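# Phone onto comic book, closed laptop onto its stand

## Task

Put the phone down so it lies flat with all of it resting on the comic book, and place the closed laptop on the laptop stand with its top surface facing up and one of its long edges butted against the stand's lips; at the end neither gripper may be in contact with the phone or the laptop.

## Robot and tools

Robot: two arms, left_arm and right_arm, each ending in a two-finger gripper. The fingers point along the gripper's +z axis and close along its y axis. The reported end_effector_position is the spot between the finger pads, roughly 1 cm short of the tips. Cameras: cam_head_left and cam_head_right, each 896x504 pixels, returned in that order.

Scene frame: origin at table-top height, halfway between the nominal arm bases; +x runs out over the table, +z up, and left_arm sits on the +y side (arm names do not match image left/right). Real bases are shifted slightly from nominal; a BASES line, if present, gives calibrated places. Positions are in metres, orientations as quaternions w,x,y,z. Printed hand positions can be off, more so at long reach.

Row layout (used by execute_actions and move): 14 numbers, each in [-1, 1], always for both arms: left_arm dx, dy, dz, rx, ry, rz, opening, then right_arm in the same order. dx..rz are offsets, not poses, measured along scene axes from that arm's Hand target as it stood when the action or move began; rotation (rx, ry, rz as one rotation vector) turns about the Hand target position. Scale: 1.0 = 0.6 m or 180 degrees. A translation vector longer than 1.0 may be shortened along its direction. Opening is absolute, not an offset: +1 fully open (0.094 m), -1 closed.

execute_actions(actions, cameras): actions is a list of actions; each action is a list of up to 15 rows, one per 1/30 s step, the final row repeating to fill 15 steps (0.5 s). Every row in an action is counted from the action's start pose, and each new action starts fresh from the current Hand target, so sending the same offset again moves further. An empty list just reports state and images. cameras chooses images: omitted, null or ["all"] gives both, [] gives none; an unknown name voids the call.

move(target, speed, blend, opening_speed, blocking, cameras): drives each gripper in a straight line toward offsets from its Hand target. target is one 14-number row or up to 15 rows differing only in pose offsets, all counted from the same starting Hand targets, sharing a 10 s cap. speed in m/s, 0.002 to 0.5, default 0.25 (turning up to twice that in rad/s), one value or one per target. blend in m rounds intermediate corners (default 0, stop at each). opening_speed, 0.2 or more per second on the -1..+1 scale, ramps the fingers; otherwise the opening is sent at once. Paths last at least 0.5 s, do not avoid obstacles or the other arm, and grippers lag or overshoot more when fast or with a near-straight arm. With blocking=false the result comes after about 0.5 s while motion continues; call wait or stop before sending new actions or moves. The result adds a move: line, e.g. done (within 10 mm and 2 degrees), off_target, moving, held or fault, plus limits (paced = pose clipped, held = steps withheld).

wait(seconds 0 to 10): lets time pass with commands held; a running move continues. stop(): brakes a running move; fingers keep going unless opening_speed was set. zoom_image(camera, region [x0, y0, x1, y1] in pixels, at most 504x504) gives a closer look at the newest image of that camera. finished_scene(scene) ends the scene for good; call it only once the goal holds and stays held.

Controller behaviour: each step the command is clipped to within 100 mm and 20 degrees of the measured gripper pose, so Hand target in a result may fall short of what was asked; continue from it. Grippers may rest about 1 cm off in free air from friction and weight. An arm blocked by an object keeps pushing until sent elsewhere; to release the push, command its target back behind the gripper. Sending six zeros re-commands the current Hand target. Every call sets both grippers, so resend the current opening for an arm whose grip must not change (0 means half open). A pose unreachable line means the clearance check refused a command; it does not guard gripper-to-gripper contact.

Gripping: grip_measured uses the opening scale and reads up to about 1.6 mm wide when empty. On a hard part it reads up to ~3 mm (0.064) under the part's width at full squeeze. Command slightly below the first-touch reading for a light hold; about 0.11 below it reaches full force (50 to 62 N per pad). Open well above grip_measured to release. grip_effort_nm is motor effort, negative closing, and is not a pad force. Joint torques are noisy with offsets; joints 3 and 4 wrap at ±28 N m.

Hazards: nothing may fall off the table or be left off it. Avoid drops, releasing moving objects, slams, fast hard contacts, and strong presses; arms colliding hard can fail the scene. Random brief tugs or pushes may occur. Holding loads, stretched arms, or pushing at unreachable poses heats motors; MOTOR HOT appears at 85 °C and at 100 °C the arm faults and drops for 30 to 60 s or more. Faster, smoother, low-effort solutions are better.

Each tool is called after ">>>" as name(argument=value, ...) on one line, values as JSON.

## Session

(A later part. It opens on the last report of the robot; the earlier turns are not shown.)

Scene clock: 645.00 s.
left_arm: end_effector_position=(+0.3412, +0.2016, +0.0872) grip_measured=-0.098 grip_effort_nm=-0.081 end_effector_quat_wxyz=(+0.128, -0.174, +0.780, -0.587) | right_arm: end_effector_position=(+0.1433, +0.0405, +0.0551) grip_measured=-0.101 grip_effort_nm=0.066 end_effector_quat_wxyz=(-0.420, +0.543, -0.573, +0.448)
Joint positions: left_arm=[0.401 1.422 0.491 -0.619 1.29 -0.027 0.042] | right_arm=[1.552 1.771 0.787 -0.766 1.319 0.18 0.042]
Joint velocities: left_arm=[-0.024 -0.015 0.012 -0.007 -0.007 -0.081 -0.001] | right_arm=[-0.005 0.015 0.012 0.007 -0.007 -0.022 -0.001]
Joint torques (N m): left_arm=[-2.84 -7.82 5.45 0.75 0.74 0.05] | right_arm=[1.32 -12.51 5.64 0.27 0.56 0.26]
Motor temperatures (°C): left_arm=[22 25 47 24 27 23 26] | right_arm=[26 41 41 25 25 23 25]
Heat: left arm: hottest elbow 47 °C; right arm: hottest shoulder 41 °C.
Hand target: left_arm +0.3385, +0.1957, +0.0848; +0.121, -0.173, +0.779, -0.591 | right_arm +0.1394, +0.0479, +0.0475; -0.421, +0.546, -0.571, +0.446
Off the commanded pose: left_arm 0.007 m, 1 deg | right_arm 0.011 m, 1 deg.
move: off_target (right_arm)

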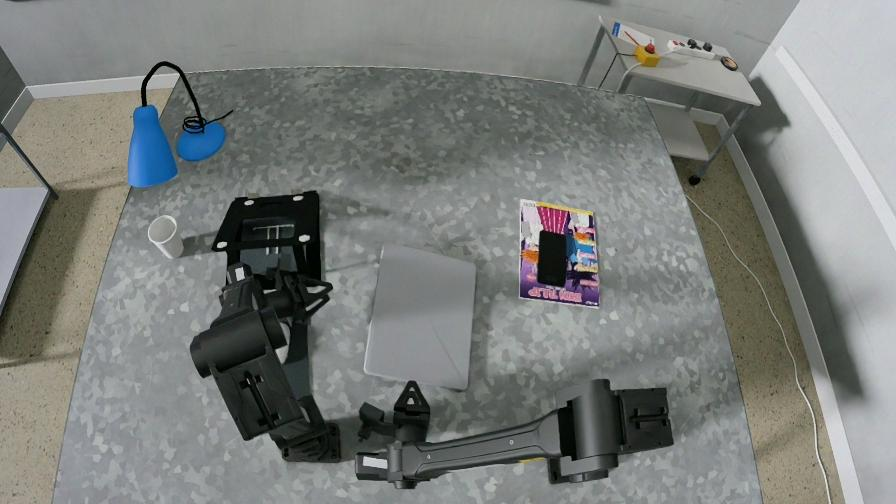

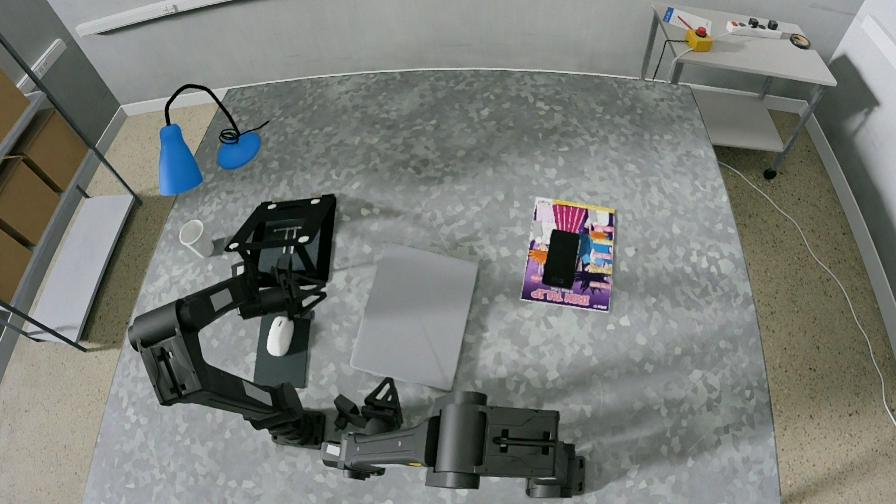

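>>> move(target=[-0.025, 0, -0.071, 0, 0, 0, -0.1, 0, 0, 0, 0, 0, 0, -0.1], speed=0.06, cameras=[])

>>> move(target=[0, -0.07, 0, 0, 0, 0, -0.1, 0, 0, 0, 0, 0, 0, -0.1], speed=0.06, cameras=["cam_head_left","cam_head_right"])

>>> zoom_image(camera="cam_head_left", region=[290, 250, 410, 350])

>>> zoom_image(camera="cam_head_right", region=[280, 250, 400, 350])

Scene clock: 654.70 s.
left_arm: end_effector_position=(+0.3259, +0.1946, +0.0457) grip_measured=-0.098 grip_effort_nm=-0.081 end_effector_quat_wxyz=(+0.118, -0.172, +0.780, -0.590) | right_arm: end_effector_position=(+0.1433, +0.0405, +0.0551) grip_measured=-0.101 grip_effort_nm=0.061 end_effector_quat_wxyz=(-0.420, +0.543, -0.573, +0.448)
Joint positions: left_arm=[0.401 1.557 0.442 -0.503 1.29 0.03 0.042] | right_arm=[1.552 1.771 0.787 -0.766 1.319 0.18 0.042]
Joint velocities: left_arm=[-0.015 -0.005 -0.012 -0.022 0.066 -0.037 -0.002] | right_arm=[-0.005 -0.005 -0.012 -0.002 -0.007 -0.007 0]
Joint torques (N m): left_arm=[-0.79 -7.88 3.89 0.92 0.68 0.14] | right_arm=[1.32 -12.63 5.64 0.28 0.56 0.26]
Motor temperatures (°C): left_arm=[22 25 44 24 27 23 26] | right_arm=[26 41 41 25 25 23 25]
Heat: left arm: hottest elbow 44 °C; right arm: hottest shoulder 41 °C.
Hand target: left_arm +0.3235, +0.1954, +0.0424; +0.121, -0.173, +0.779, -0.591 | right_arm +0.1394, +0.0479, +0.0475; -0.421, +0.546, -0.571, +0.446
Off the commanded pose: left_arm 0.004 m, 0 deg | right_arm 0.011 m, 1 deg.
move: off_target (right_arm)
No camera images: "cameras" was empty.

Scene clock: 656.80 s.
left_arm: end_effector_position=(+0.3255, +0.1582, +0.0400) grip_measured=-0.098 grip_effort_nm=-0.081 end_effector_quat_wxyz=(+0.119, -0.183, +0.777, -0.591) | right_arm: end_effector_position=(+0.1433, +0.0405, +0.0551) grip_measured=-0.101 grip_effort_nm=0.056 end_effector_quat_wxyz=(-0.420, +0.543, -0.573, +0.448)
Joint positions: left_arm=[0.26 1.519 0.297 0.113 1.261 -0.514 0.042] | right_arm=[1.552 1.771 0.787 -0.766 1.319 0.18 0.042]
Joint velocities: left_arm=[-0.005 -0.015 0.002 0.002 0.081 -0.022 -0.001] | right_arm=[-0.005 0.005 -0.002 -0.012 -0.051 -0.007 -0.002]
Joint torques (N m): left_arm=[-2.43 -9.76 3.64 1.54 0.41 -0.02] | right_arm=[1.38 -12.63 5.64 0.28 0.56 0.26]
Motor temperatures (°C): left_arm=[22 25 44 24 27 23 26] | right_arm=[26 41 41 25 25 23 25]
Heat: left arm: hottest elbow 44 °C; right arm: hottest shoulder 41 °C.
Hand target: left_arm +0.3238, +0.1538, +0.0432; +0.123, -0.175, +0.778, -0.591 | right_arm +0.1394, +0.0479, +0.0475; -0.421, +0.546, -0.571, +0.446
Off the commanded pose: left_arm 0.006 m, 1 deg | right_arm 0.011 m, 1 deg.
move: off_target (right_arm)

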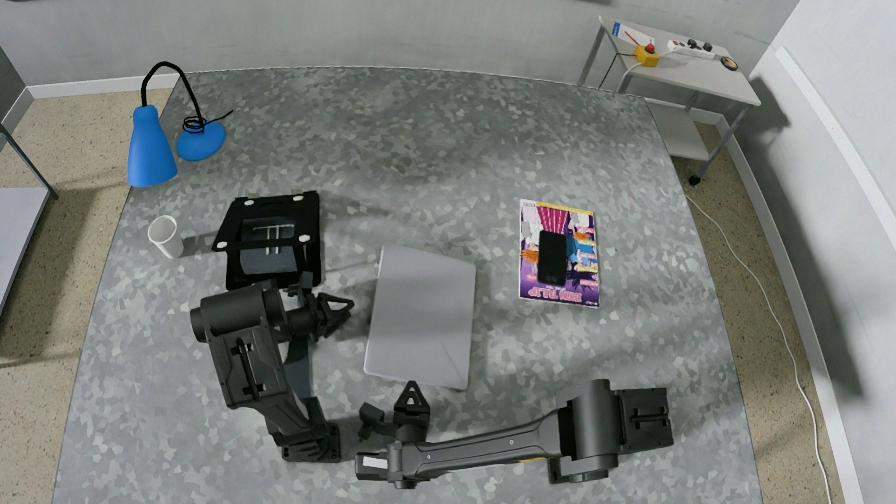

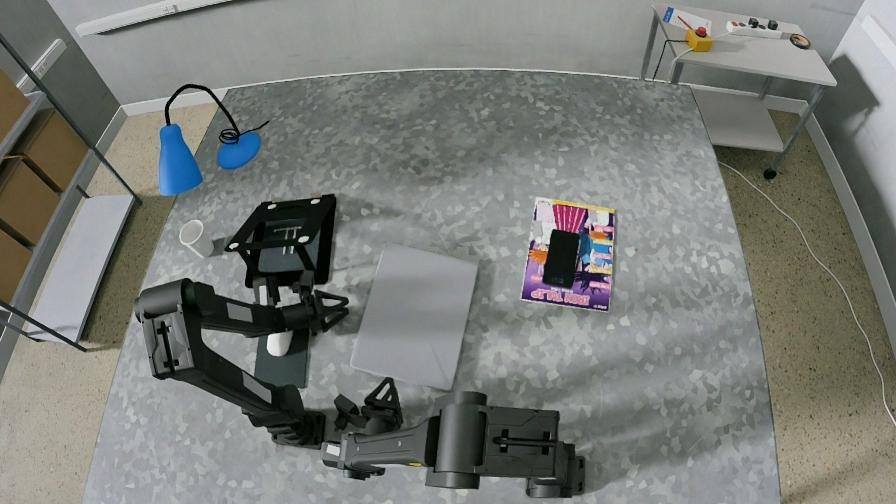

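Scaled by 4.200.

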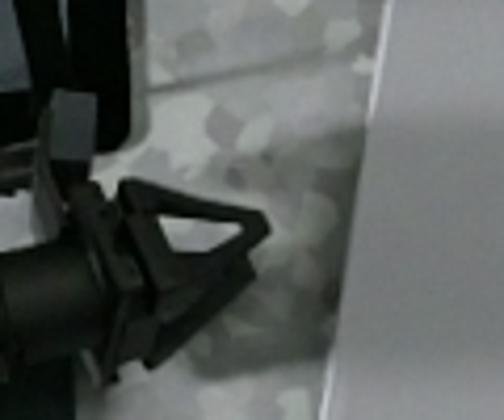

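Scaled by 4.200.

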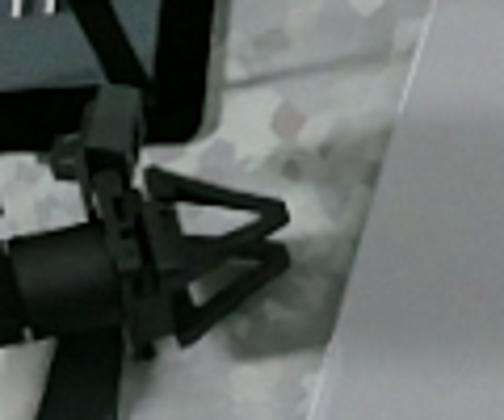

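>>> move(target=[0, -0.055, -0.008, 0, 0, 0, -0.1, 0, 0, 0, 0, 0, 0, -0.1], speed=0.04, cameras=["cam_head_left","cam_head_right"])

>>> zoom_image(camera="cam_head_left", region=[290, 250, 410, 350])

>>> zoom_image(camera="cam_head_right", region=[280, 250, 400, 350])

Scene clock: 667.10 s.
left_arm: end_effector_position=(+0.3283, +0.1258, +0.0428) grip_measured=-0.098 grip_effort_nm=-0.081 end_effector_quat_wxyz=(+0.131, -0.175, +0.777, -0.591) | right_arm: end_effector_position=(+0.1433, +0.0405, +0.0551) grip_measured=-0.101 grip_effort_nm=0.056 end_effector_quat_wxyz=(-0.420, +0.543, -0.573, +0.448)
Joint positions: left_arm=[0.119 1.548 0.224 0.557 1.175 -0.847 0.042] | right_arm=[1.552 1.771 0.787 -0.766 1.319 0.18 0.042]
Joint velocities: left_arm=[-0.005 -0.005 -0.002 -0.012 0.007 0.037 0] | right_arm=[-0.015 -0.005 -0.017 0.017 -0.007 -0.022 0]
Joint torques (N m): left_arm=[-2.55 -7.65 3.07 1.7 0.31 0.03] | right_arm=[1.32 -12.57 5.65 0.27 0.56 0.26]
Motor temperatures (°C): left_arm=[22 25 42 24 27 23 26] | right_arm=[26 41 41 25 25 23 25]
Heat: left arm: hottest elbow 42 °C; right arm: hottest shoulder 41 °C.
Hand target: left_arm +0.3237, +0.1211, +0.0395; +0.124, -0.175, +0.777, -0.592 | right_arm +0.1394, +0.0479, +0.0475; -0.421, +0.546, -0.571, +0.446
Off the commanded pose: left_arm 0.008 m, 1 deg | right_arm 0.011 m, 1 deg.
move: off_target (right_arm)

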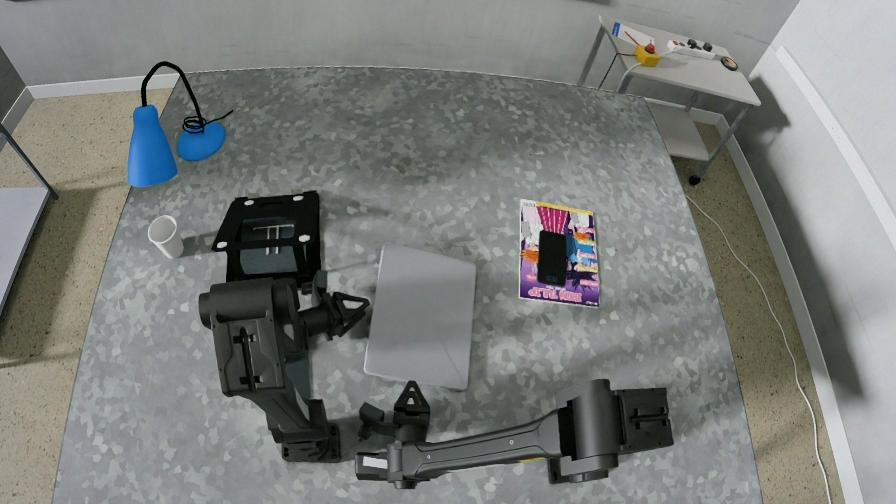

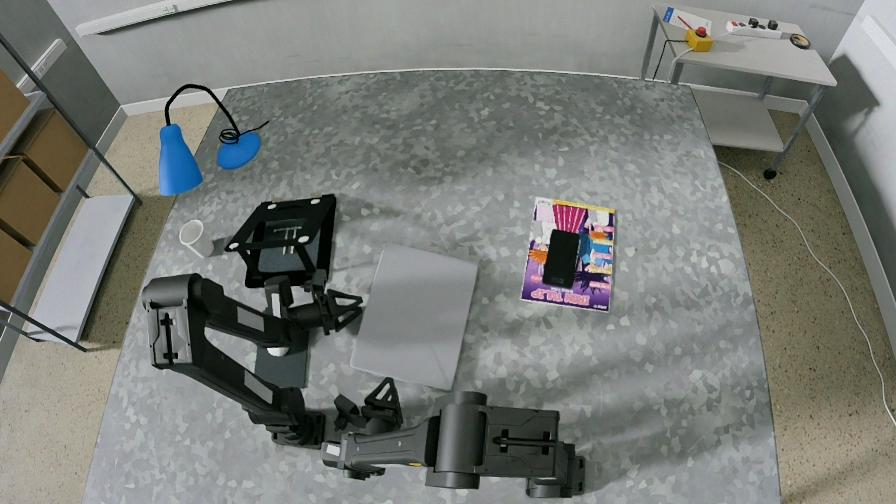

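Scaled by 4.200.

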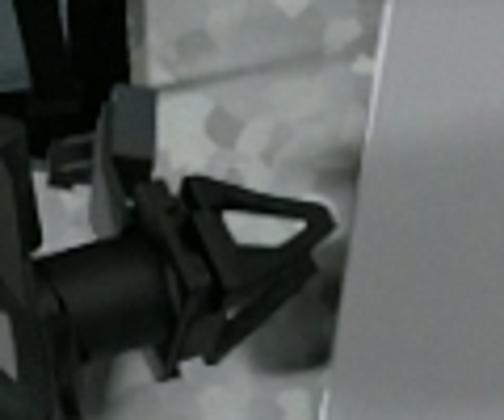

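Scaled by 4.200.

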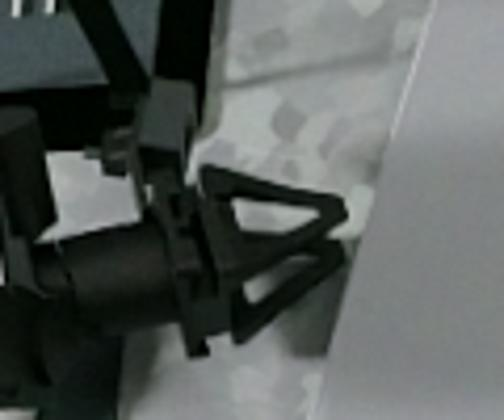

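>>> move(target=[0, -0.05, -0.005, 0, 0, 0, -0.1, 0, 0, 0, 0, 0, 0, -0.1], speed=0.03, cameras=["cam_head_left","cam_head_right"])

>>> zoom_image(camera="cam_head_left", region=[290, 250, 410, 350])

>>> zoom_image(camera="cam_head_right", region=[280, 250, 400, 350])

Scene clock: 672.83 s.
left_arm: end_effector_position=(+0.3288, +0.0957, +0.0399) grip_measured=-0.098 grip_effort_nm=-0.085 end_effector_quat_wxyz=(+0.131, -0.175, +0.776, -0.591) | right_arm: end_effector_position=(+0.1433, +0.0405, +0.0551) grip_measured=-0.101 grip_effort_nm=0.056 end_effector_quat_wxyz=(-0.420, +0.543, -0.573, +0.448)
Joint positions: left_arm=[-0.013 1.624 0.196 0.839 1.072 -1.044 0.042] | right_arm=[1.552 1.771 0.787 -0.766 1.319 0.18 0.042]
Joint velocities: left_arm=[-0.005 -0.005 -0.002 0.012 -0.051 -0.037 0] | right_arm=[0.005 0.005 0.002 -0.002 0.007 0.007 0.001]
Joint torques (N m): left_arm=[-1.61 -6.77 2.21 2.17 0.13 0] | right_arm=[1.26 -12.57 5.65 0.27 0.56 0.27]
Motor temperatures (°C): left_arm=[22 25 41 24 27 23 26] | right_arm=[26 41 41 25 25 23 25]
Heat: left arm: hottest elbow 41 °C; right arm: hottest shoulder 41 °C.
Hand target: left_arm +0.3236, +0.0914, +0.0372; +0.124, -0.175, +0.776, -0.592 | right_arm +0.1394, +0.0479, +0.0475; -0.421, +0.546, -0.571, +0.446
Off the commanded pose: left_arm 0.008 m, 1 deg | right_arm 0.011 m, 1 deg.
move: off_target (right_arm)

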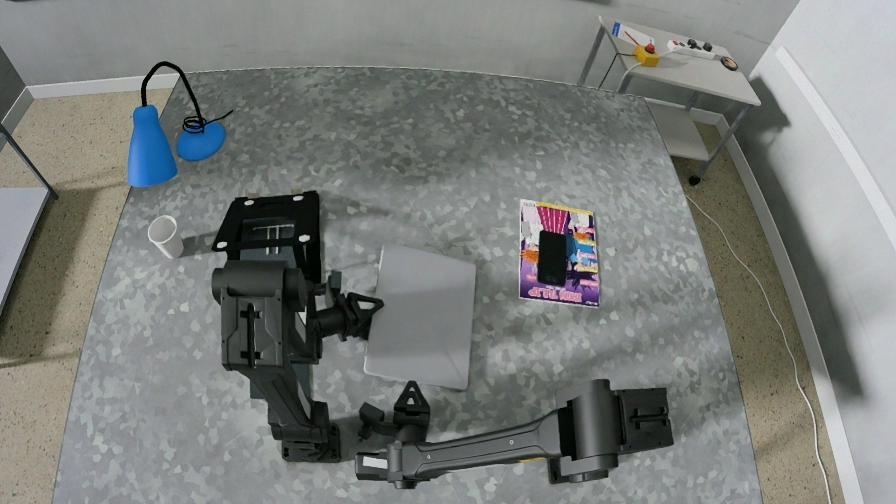

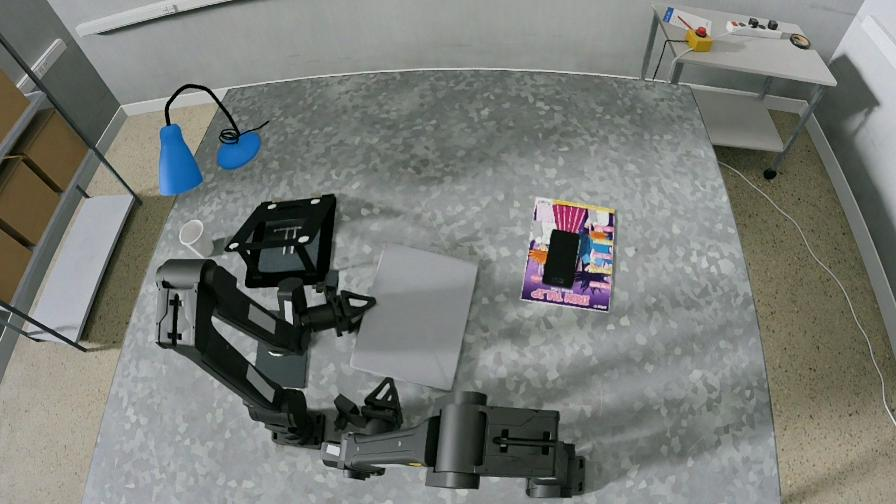

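Scaled by 4.200.

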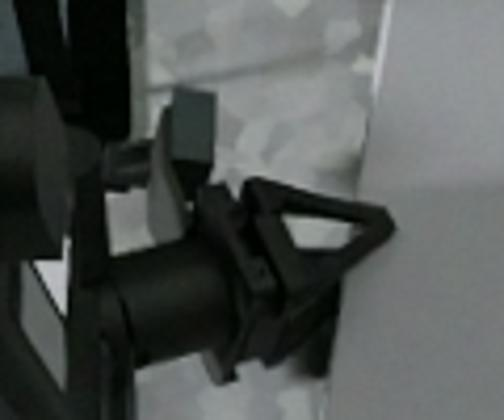

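Scaled by 4.200.

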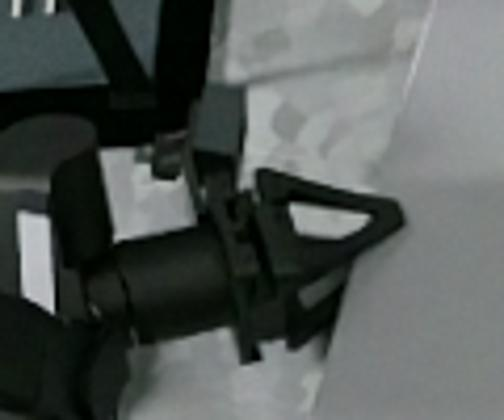

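>>> move(target=[0, -0.008, 0, 0, 0, 0, -0.85, 0, 0, 0, 0, 0, 0, -0.1], speed=0.03, opening_speed=0.4, cameras=["cam_head_left"])

>>> zoom_image(camera="cam_head_left", region=[290, 230, 490, 400])

Scene clock: 677.43 s.
left_arm: end_effector_position=(+0.3307, +0.0890, +0.0454) grip_measured=-0.628 grip_effort_nm=-1.004 end_effector_quat_wxyz=(+0.148, -0.152, +0.775, -0.595) | right_arm: end_effector_position=(+0.1433, +0.0405, +0.0551) grip_measured=-0.101 grip_effort_nm=0.061 end_effector_quat_wxyz=(-0.420, +0.543, -0.573, +0.448)
Joint positions: left_arm=[-0.039 1.63 0.196 0.898 1.063 -1.041 0.017] | right_arm=[1.552 1.771 0.787 -0.766 1.319 0.18 0.042]
Joint velocities: left_arm=[-0.005 0.005 0.017 -0.012 -0.037 -0.007 -0.001] | right_arm=[-0.005 -0.005 0.002 0.007 -0.007 -0.051 0.001]
Joint torques (N m): left_arm=[-1.38 -6.65 1.72 1.25 -0.18 -0.3] | right_arm=[1.32 -12.63 5.64 0.27 0.56 0.26]
Motor temperatures (°C): left_arm=[22 25 40 24 27 23 26] | right_arm=[26 41 41 25 25 23 25]
Heat: left arm: hottest elbow 40 °C; right arm: hottest shoulder 41 °C.
Hand target: left_arm +0.3236, +0.0867, +0.0372; +0.124, -0.175, +0.776, -0.593 | right_arm +0.1394, +0.0479, +0.0475; -0.421, +0.546, -0.571, +0.446
Off the commanded pose: left_arm 0.011 m, 4 deg | right_arm 0.011 m, 1 deg.
move: off_target (left_arm, right_arm)
Images, in order (width x height): cam_head_left 896x504.

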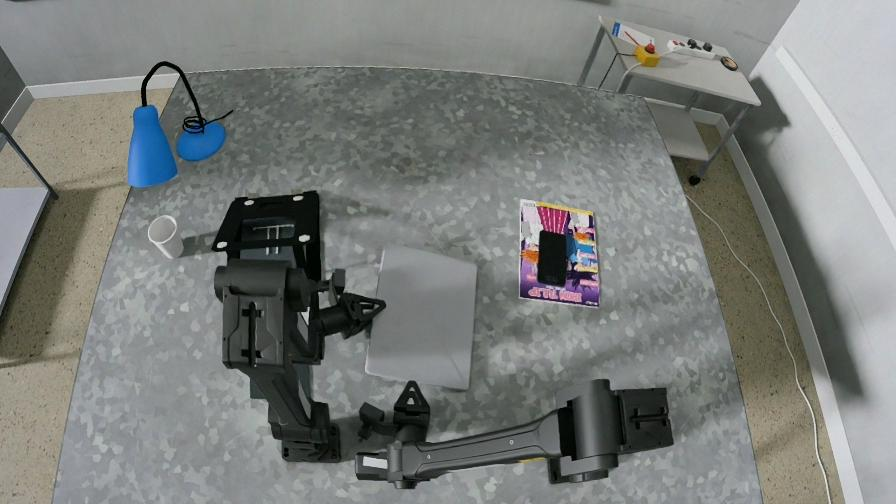

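Scaled by 2.520.

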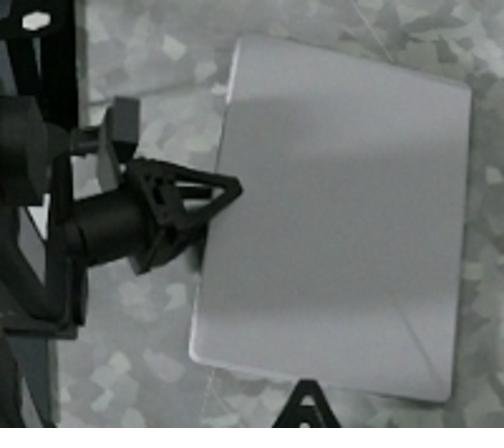

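>>> move(target=[0.005, -0.012, 0.09, 0.066, -0.0104, 0, -0.85, 0, 0, 0, 0, 0, 0, -0.1], speed=0.05, cameras=["cam_head_left","cam_head_right"])

>>> zoom_image(camera="cam_head_left", region=[290, 230, 490, 420])

Scene clock: 683.87 s.
left_arm: end_effector_position=(+0.3168, +0.0835, +0.0812) grip_measured=-0.629 grip_effort_nm=-1.009 end_effector_quat_wxyz=(+0.166, -0.138, +0.832, -0.511) | right_arm: end_effector_position=(+0.1433, +0.0405, +0.0551) grip_measured=-0.101 grip_effort_nm=0.056 end_effector_quat_wxyz=(-0.420, +0.543, -0.573, +0.448)
Joint positions: left_arm=[-0.124 1.126 0.224 0.193 0.864 -0.844 0.017] | right_arm=[1.552 1.771 0.787 -0.766 1.319 0.18 0.042]
Joint velocities: left_arm=[-0.015 0.005 -0.002 -0.012 -0.051 0.022 0] | right_arm=[0.005 -0.015 -0.002 -0.002 0.037 0.022 0]
Joint torques (N m): left_arm=[-2.73 -6.77 10.88 0.08 -0.07 -0.29] | right_arm=[1.32 -12.51 5.67 0.28 0.56 0.26]
Motor temperatures (°C): left_arm=[22 25 39 24 27 23 27] | right_arm=[26 41 40 25 25 23 25]
Heat: left arm: hottest elbow 39 °C; right arm: hottest shoulder 41 °C.
Hand target: left_arm +0.3269, +0.0796, +0.0899; +0.155, -0.152, +0.831, -0.512 | right_arm +0.1394, +0.0479, +0.0475; -0.421, +0.546, -0.571, +0.446
Off the commanded pose: left_arm 0.015 m, 2 deg | right_arm 0.011 m, 1 deg.
move: off_target (left_arm, right_arm)

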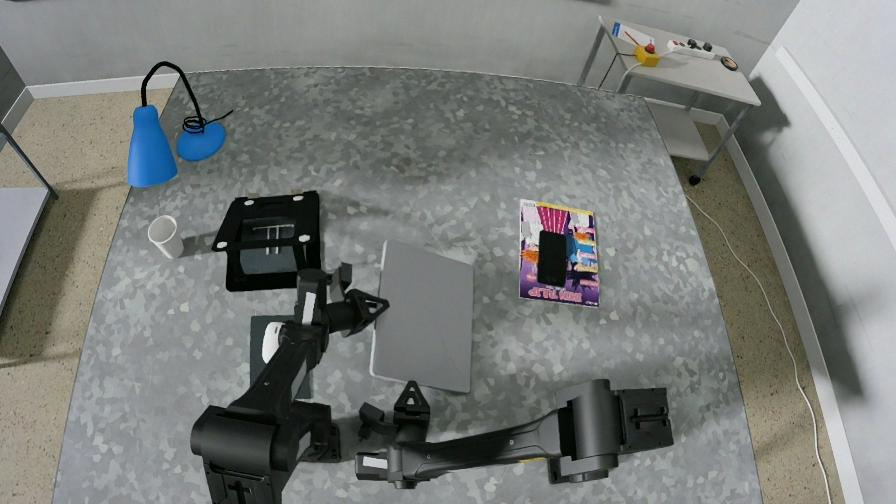

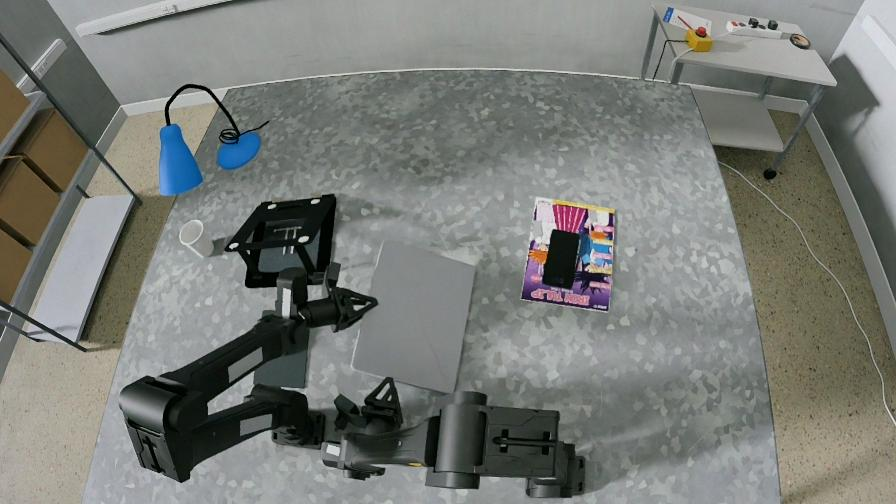

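Scaled by 2.520.

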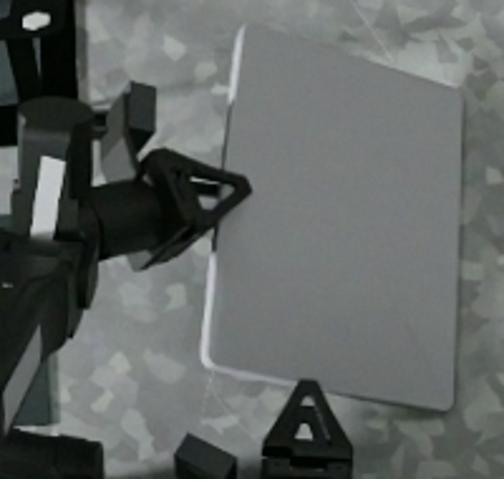

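>>> move(target=[0.0, -0.022, 0.052, 0.055, -0.0087, 0, -0.85, 0, 0, 0, 0, 0, 0, -0.1], speed=0.05, cameras=[])

>>> move(target=[0, 0, 0, 0, 0, 0, -0.85, 0, -0.02, -0.008, 0.155, -0.024, 0, -0.1], speed=0.1, cameras=["cam_head_left","cam_head_right"])

>>> zoom_image(camera="cam_head_left", region=[330, 340, 490, 460])

>>> zoom_image(camera="cam_head_right", region=[310, 340, 470, 460])

Scene clock: 697.60 s.
left_arm: end_effector_position=(+0.3159, +0.0706, +0.1074) grip_measured=-0.629 grip_effort_nm=-1.004 end_effector_quat_wxyz=(+0.185, -0.120, +0.869, -0.443) | right_arm: end_effector_position=(+0.1429, +0.0407, +0.0551) grip_measured=-0.101 grip_effort_nm=0.056 end_effector_quat_wxyz=(-0.420, +0.543, -0.573, +0.448)
Joint positions: left_arm=[-0.248 0.938 0.307 -0.122 0.664 -0.79 0.017] | right_arm=[1.553 1.771 0.787 -0.766 1.319 0.18 0.042]
Joint velocities: left_arm=[0.005 -0.005 0.012 0.012 -0.081 0.007 0] | right_arm=[0.005 -0.015 -0.007 -0.002 -0.037 -0.037 0]
Joint torques (N m): left_arm=[-2.61 -4.6 13.91 -0.13 -0.45 -0.19] | right_arm=[1.2 -12.57 5.64 0.28 0.56 0.27]
Motor temperatures (°C): left_arm=[22 25 39 24 27 24 27] | right_arm=[26 41 40 25 25 23 25]
Heat: left arm: hottest elbow 39 °C; right arm: hottest shoulder 41 °C.
Hand target: left_arm +0.3272, +0.0666, +0.1209; +0.180, -0.131, +0.870, -0.440 | right_arm +0.1394, +0.0479, +0.0475; -0.422, +0.546, -0.571, +0.446
Off the commanded pose: left_arm 0.018 m, 1 deg | right_arm 0.011 m, 0 deg.
move: off_target (left_arm, right_arm)
No camera images: "cameras" was empty.

Scene clock: 701.10 s.
left_arm: end_effector_position=(+0.3160, +0.0706, +0.1076) grip_measured=-0.629 grip_effort_nm=-1.009 end_effector_quat_wxyz=(+0.185, -0.120, +0.869, -0.443) | right_arm: end_effector_position=(+0.1433, +0.0393, +0.0453) grip_measured=-0.101 grip_effort_nm=0.056 end_effector_quat_wxyz=(+0.562, -0.407, +0.646, -0.319)
Joint positions: left_arm=[-0.248 0.938 0.307 -0.122 0.663 -0.79 0.017] | right_arm=[1.56 1.757 0.625 -0.137 1.397 0.186 0.042]
Joint velocities: left_arm=[-0.005 0.005 -0.012 -0.012 -0.037 0.007 0] | right_arm=[-0.005 -0.005 -0.002 0.007 0.037 -0.022 -0.001]
Joint torques (N m): left_arm=[-2.37 -4.31 13.89 0.01 -0.41 -0.19] | right_arm=[1.2 -14.21 3.06 1.03 0.48 0.14]
Motor temperatures (°C): left_arm=[22 25 40 24 27 24 27] | right_arm=[26 41 40 25 25 23 25]
Heat: left arm: hottest elbow 40 °C; right arm: hottest shoulder 41 °C.
Hand target: left_arm +0.3272, +0.0666, +0.1209; +0.180, -0.131, +0.870, -0.440 | right_arm +0.1397, +0.0369, +0.0433; +0.563, -0.412, +0.644, -0.314
Off the commanded pose: left_arm 0.018 m, 1 deg | right_arm 0.006 m, 1 deg.
move: off_target (left_arm)

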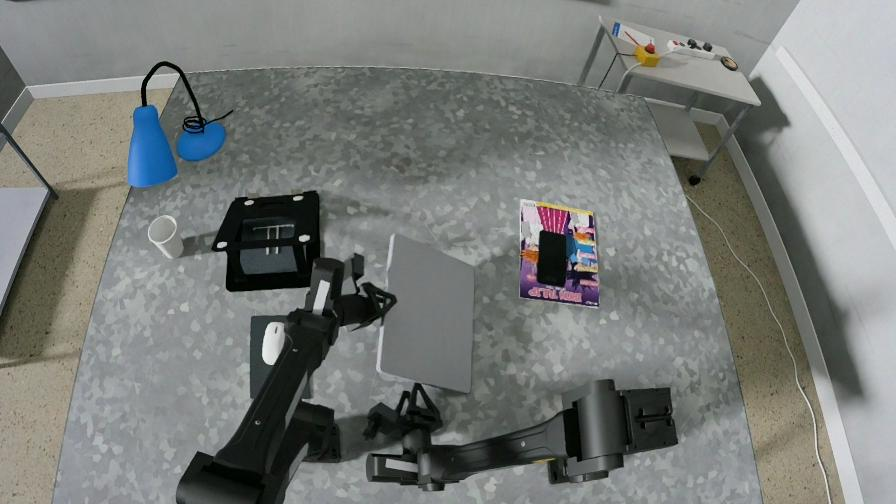

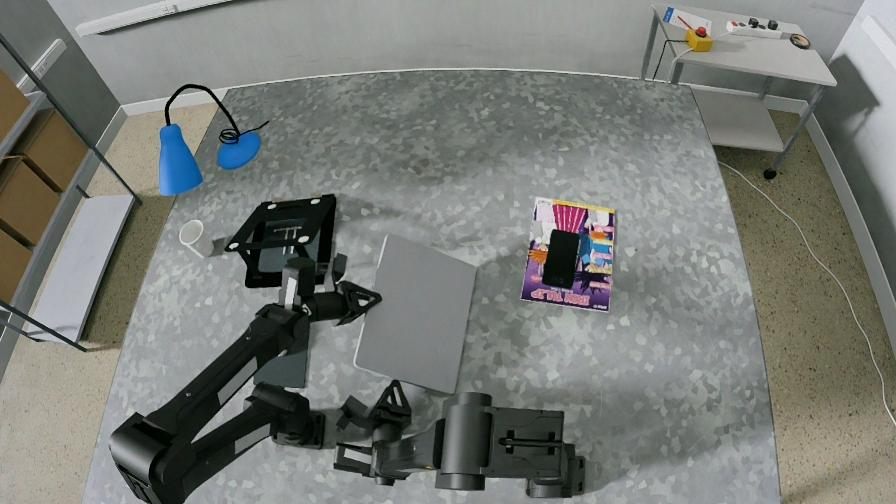

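Scaled by 3.150.

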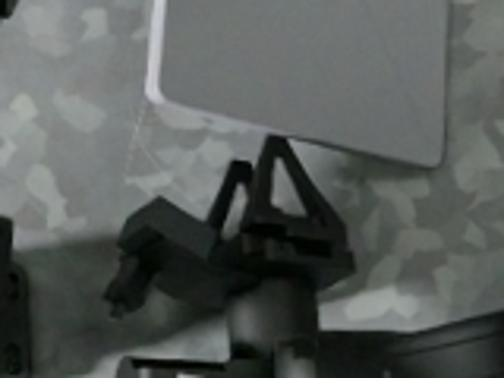

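Scaled by 3.150.

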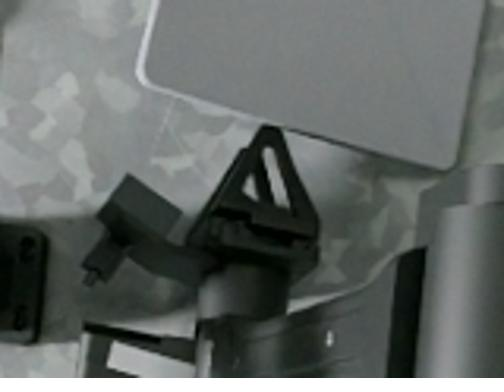

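>>> move(target=[0, 0, 0, 0, 0, 0, -0.85, -0.003, -0.037, 0.018, 0, 0, 0, -0.1], speed=0.05, cameras=["cam_head_left","cam_head_right"])

>>> zoom_image(camera="cam_head_left", region=[330, 340, 490, 460])

>>> zoom_image(camera="cam_head_right", region=[310, 340, 470, 460])

Scene clock: 708.10 s.
left_arm: end_effector_position=(+0.3160, +0.0706, +0.1076) grip_measured=-0.629 grip_effort_nm=-1.009 end_effector_quat_wxyz=(+0.185, -0.120, +0.869, -0.443) | right_arm: end_effector_position=(+0.1416, +0.0178, +0.0522) grip_measured=-0.101 grip_effort_nm=0.056 end_effector_quat_wxyz=(+0.562, -0.409, +0.645, -0.317)
Joint positions: left_arm=[-0.248 0.938 0.307 -0.122 0.663 -0.79 0.017] | right_arm=[1.564 1.697 0.564 -0.136 1.395 0.187 0.042]
Joint velocities: left_arm=[0.005 0.005 -0.012 -0.002 -0.007 0.007 0] | right_arm=[0.005 -0.015 0.002 0.002 -0.051 0.037 0]
Joint torques (N m): left_arm=[-2.78 -4.07 13.94 -0.23 -0.41 -0.22] | right_arm=[1.44 -14.15 3.25 0.16 0.59 0.27]
Motor temperatures (°C): left_arm=[22 25 41 24 27 24 27] | right_arm=[26 41 39 25 25 23 25]
Heat: left arm: hottest elbow 41 °C; right arm: hottest shoulder 41 °C.
Hand target: left_arm +0.3272, +0.0666, +0.1209; +0.180, -0.131, +0.870, -0.440 | right_arm +0.1377, +0.0146, +0.0541; +0.563, -0.412, +0.644, -0.314
Off the commanded pose: left_arm 0.018 m, 1 deg | right_arm 0.005 m, 1 deg.
move: off_target (left_arm)

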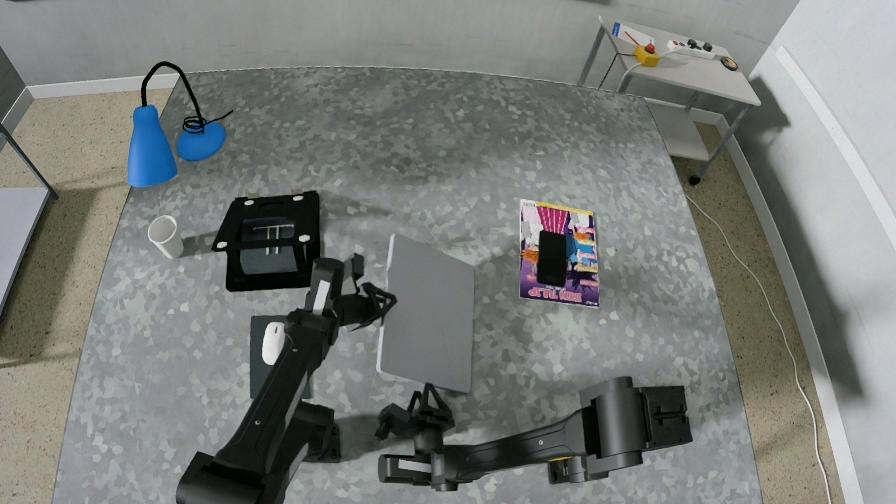

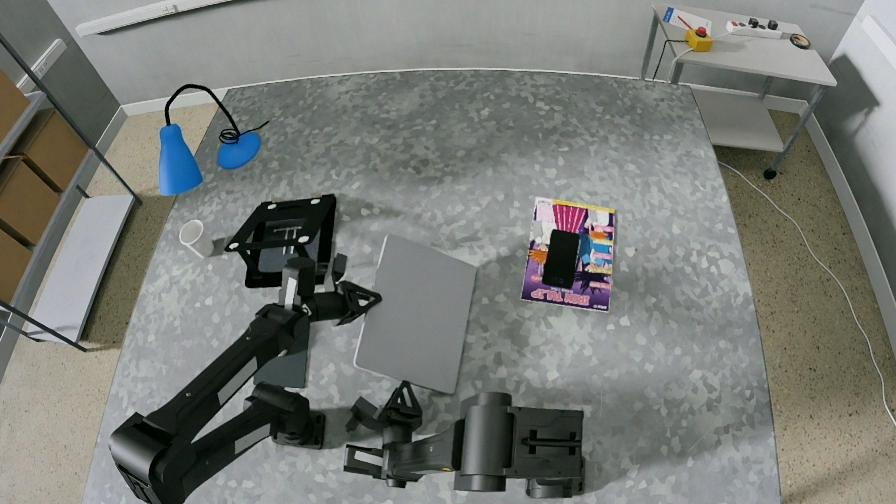

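Scaled by 3.150.

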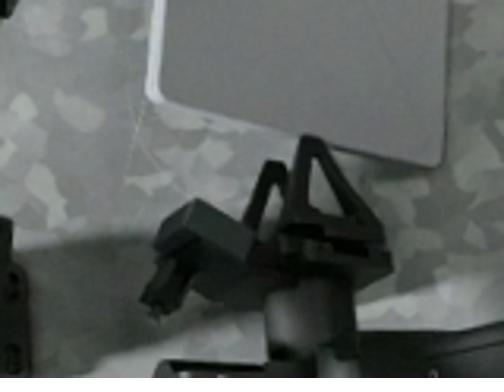

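Scaled by 3.150.

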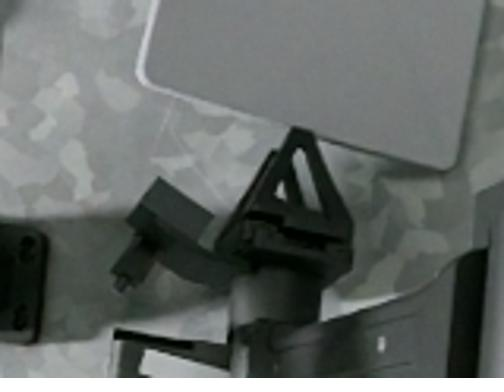

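>>> move(target=[0, 0, 0, 0, 0, 0, -0.85, 0.048, -0.006, 0.007, 0, 0, 0, -0.1], speed=0.03, cameras=["cam_head_left","cam_head_right"])

>>> zoom_image(camera="cam_head_left", region=[330, 340, 490, 460])

>>> zoom_image(camera="cam_head_right", region=[310, 340, 470, 460])

Scene clock: 716.50 s.
left_arm: end_effector_position=(+0.3160, +0.0706, +0.1076) grip_measured=-0.629 grip_effort_nm=-1.009 end_effector_quat_wxyz=(+0.185, -0.120, +0.869, -0.443) | right_arm: end_effector_position=(+0.1623, +0.0170, +0.0583) grip_measured=-0.101 grip_effort_nm=0.061 end_effector_quat_wxyz=(+0.564, -0.417, +0.641, -0.312)
Joint positions: left_arm=[-0.248 0.938 0.307 -0.122 0.663 -0.79 0.017] | right_arm=[1.498 1.678 0.485 0.3 1.353 -0.202 0.042]
Joint velocities: left_arm=[0.005 -0.005 -0.002 -0.012 -0.051 -0.037 0] | right_arm=[0.015 -0.005 0.002 0.002 0.022 -0.022 0]
Joint torques (N m): left_arm=[-2.43 -4.37 14 -0.01 -0.39 -0.22] | right_arm=[-0.38 -13.16 3.1 1.46 0.42 0.06]
Motor temperatures (°C): left_arm=[22 25 41 24 27 24 28] | right_arm=[26 41 39 25 25 23 25]
Heat: left arm: hottest elbow 41 °C; right arm: hottest shoulder 41 °C.
Hand target: left_arm +0.3272, +0.0666, +0.1208; +0.180, -0.131, +0.870, -0.440 | right_arm +0.1664, +0.0117, +0.0595; +0.565, -0.413, +0.642, -0.313
Off the commanded pose: left_arm 0.018 m, 1 deg | right_arm 0.007 m, 1 deg.
move: off_target (left_arm)

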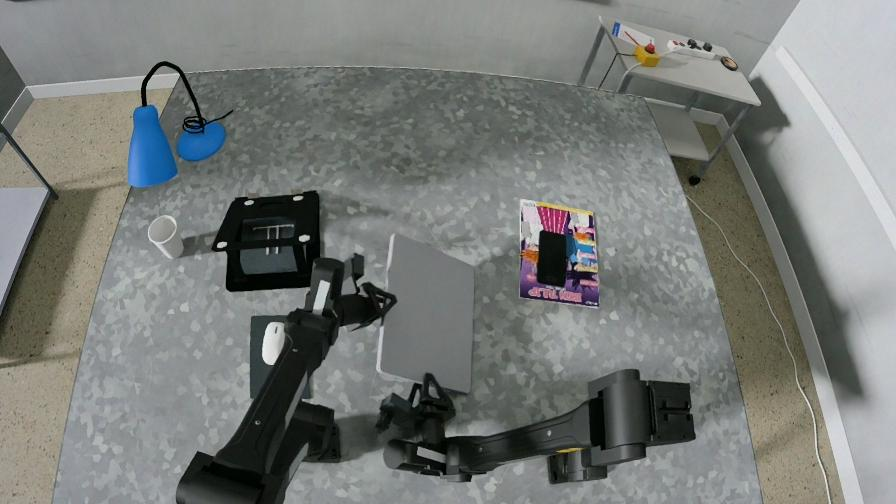

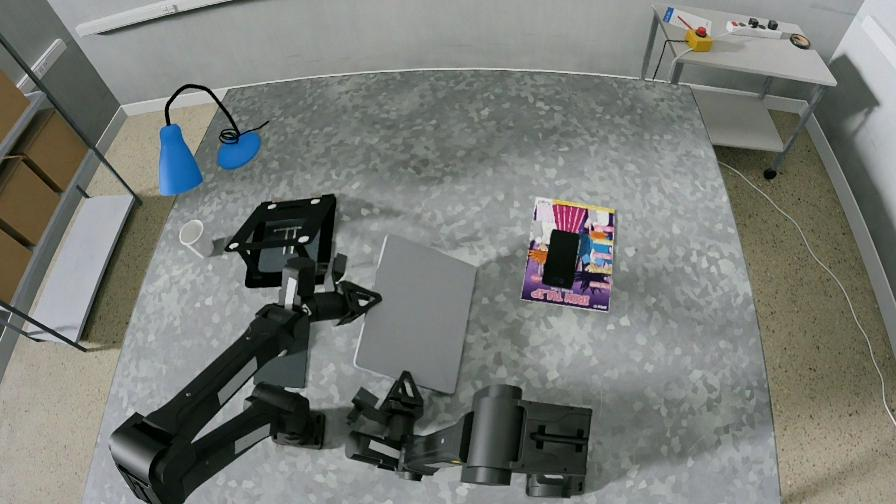

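Scaled by 3.150.

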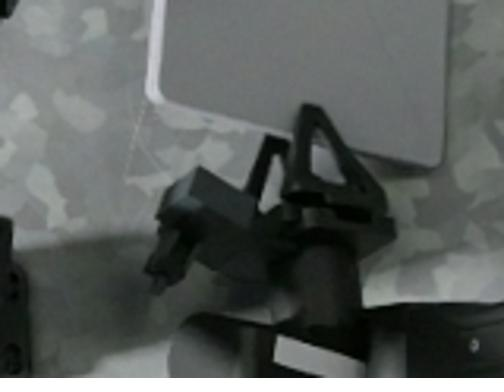

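Scaled by 3.150.

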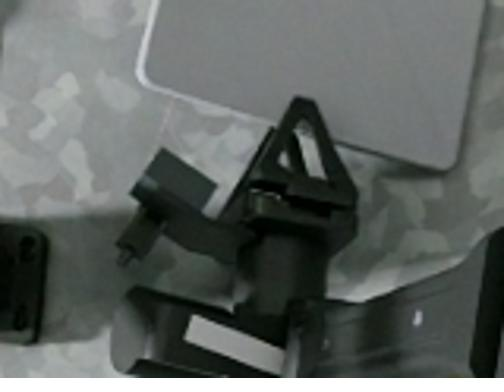

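>>> move(target=[0, 0, 0, 0, 0, 0, -0.85, 0.006, -0.001, 0, 0, 0, 0, -0.85], speed=0.03, opening_speed=0.4, cameras=["cam_head_left"])

>>> zoom_image(camera="cam_head_left", region=[310, 220, 490, 420])

Scene clock: 722.50 s.
left_arm: end_effector_position=(+0.3162, +0.0711, +0.1071) grip_measured=-0.629 grip_effort_nm=-1.004 end_effector_quat_wxyz=(+0.186, -0.121, +0.869, -0.441) | right_arm: end_effector_position=(+0.1667, +0.0165, +0.0616) grip_measured=-0.652 grip_effort_nm=-1.033 end_effector_quat_wxyz=(+0.569, -0.411, +0.641, -0.310)
Joint positions: left_arm=[-0.248 0.938 0.307 -0.123 0.659 -0.789 0.017] | right_arm=[1.485 1.678 0.473 0.385 1.351 -0.262 0.016]
Joint velocities: left_arm=[0.005 0.005 0.012 0.002 -0.037 -0.037 0] | right_arm=[-0.005 -0.005 -0.007 -0.017 -0.037 -0.095 -0.001]
Joint torques (N m): left_arm=[-2.55 -3.9 13.82 -0.12 -0.27 -0.2] | right_arm=[-0.32 -12.63 3.03 1.32 0.16 0.13]
Motor temperatures (°C): left_arm=[22 25 42 24 27 24 28] | right_arm=[26 41 39 25 25 23 25]
Heat: left arm: hottest elbow 42 °C; right arm: hottest shoulder 41 °C.
Hand target: left_arm +0.3272, +0.0666, +0.1208; +0.180, -0.131, +0.870, -0.440 | right_arm +0.1700, +0.0110, +0.0596; +0.565, -0.413, +0.642, -0.313
Off the commanded pose: left_arm 0.018 m, 1 deg | right_arm 0.007 m, 1 deg.
move: off_target (left_arm)
Images, in order (width x height): cam_head_left 896x504.

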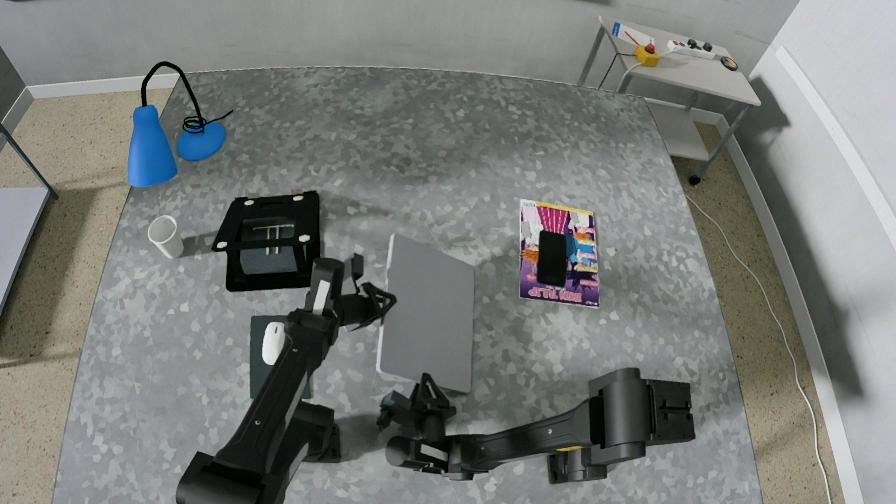

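Scaled by 2.520.

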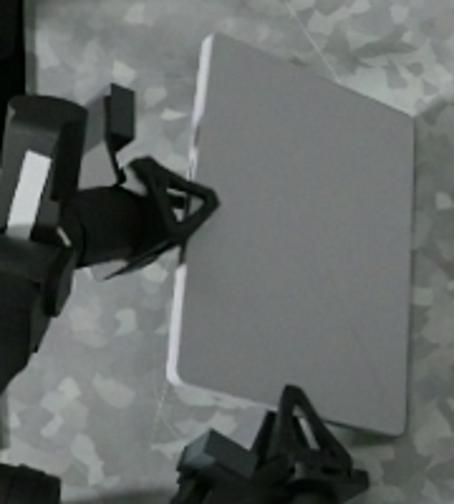

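>>> move(target=[0, 0, 0, 0, 0, 0, -0.3, 0, 0, 0.02, 0, 0, 0, -0.85], speed=0.03, opening_speed=0.3, cameras=["cam_head_left","cam_head_right"])

>>> zoom_image(camera="cam_head_left", region=[310, 220, 490, 420])

Scene clock: 729.70 s.
left_arm: end_effector_position=(+0.3135, +0.0749, +0.0995) grip_measured=-0.303 grip_effort_nm=0.110 end_effector_quat_wxyz=(+0.170, -0.140, +0.877, -0.427) | right_arm: end_effector_position=(+0.1659, +0.0119, +0.0616) grip_measured=-0.658 grip_effort_nm=-1.033 end_effector_quat_wxyz=(+0.554, -0.438, +0.631, -0.321)
Joint positions: left_arm=[-0.248 0.941 0.312 -0.169 0.636 -0.803 0.033] | right_arm=[1.484 1.652 0.46 0.35 1.328 -0.305 0.016]
Joint velocities: left_arm=[-0.005 -0.015 -0.012 -0.012 -0.051 -0.125 -0.001] | right_arm=[-0.005 -0.015 -0.012 -0.007 -0.051 0.037 0]
Joint torques (N m): left_arm=[-1.96 -4.89 13.38 1.37 0.59 -0.06] | right_arm=[-0.26 -13.8 4.04 1.22 0.94 0.42]
Motor temperatures (°C): left_arm=[22 25 42 24 27 24 28] | right_arm=[26 41 38 25 25 23 26]
Heat: left arm: hottest elbow 42 °C; right arm: hottest shoulder 41 °C.
Hand target: left_arm +0.3272, +0.0666, +0.1209; +0.180, -0.131, +0.870, -0.440 | right_arm +0.1698, +0.0111, +0.0716; +0.565, -0.413, +0.642, -0.313
Off the commanded pose: left_arm 0.027 m, 2 deg | right_arm 0.011 m, 3 deg.
move: off_target (left_arm, right_arm)

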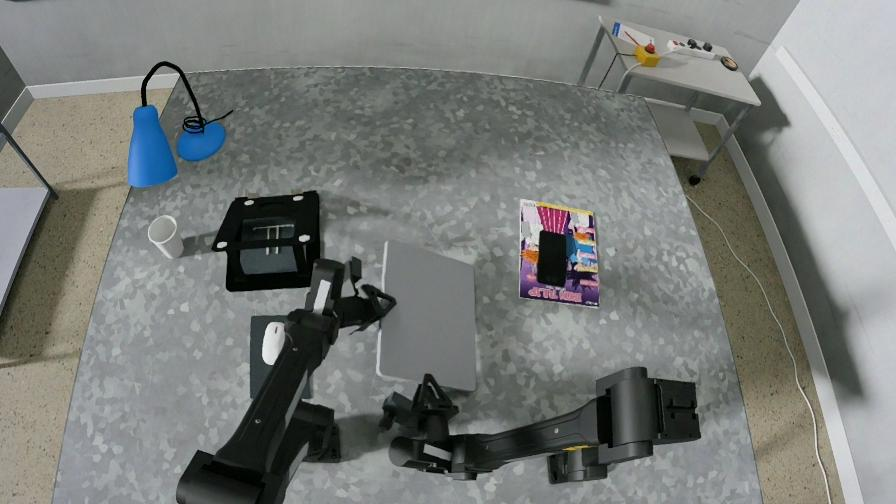

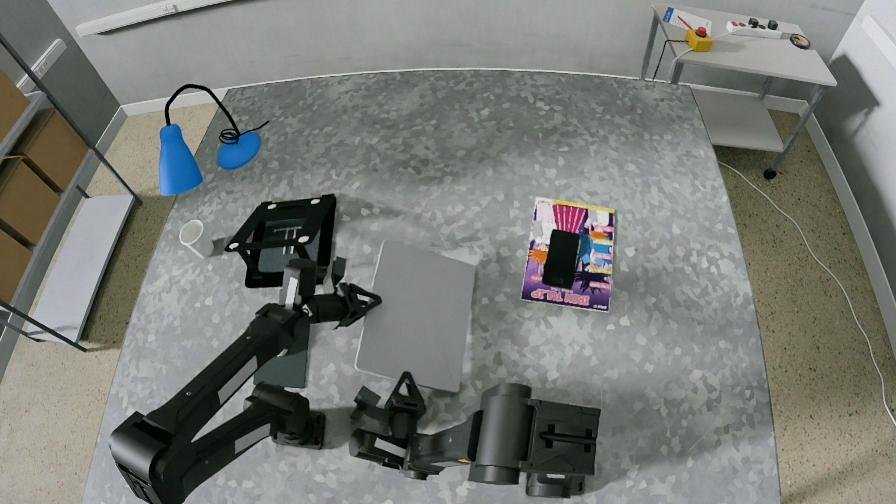

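Scaled by 2.520.

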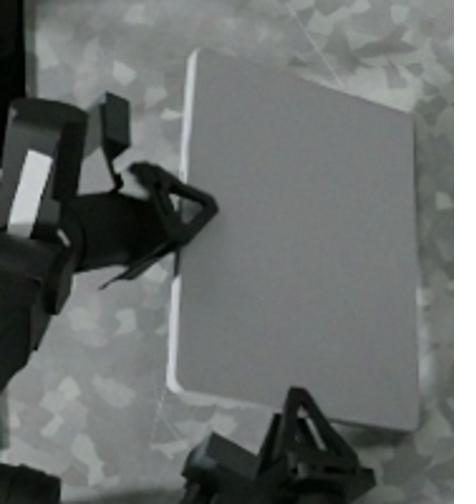

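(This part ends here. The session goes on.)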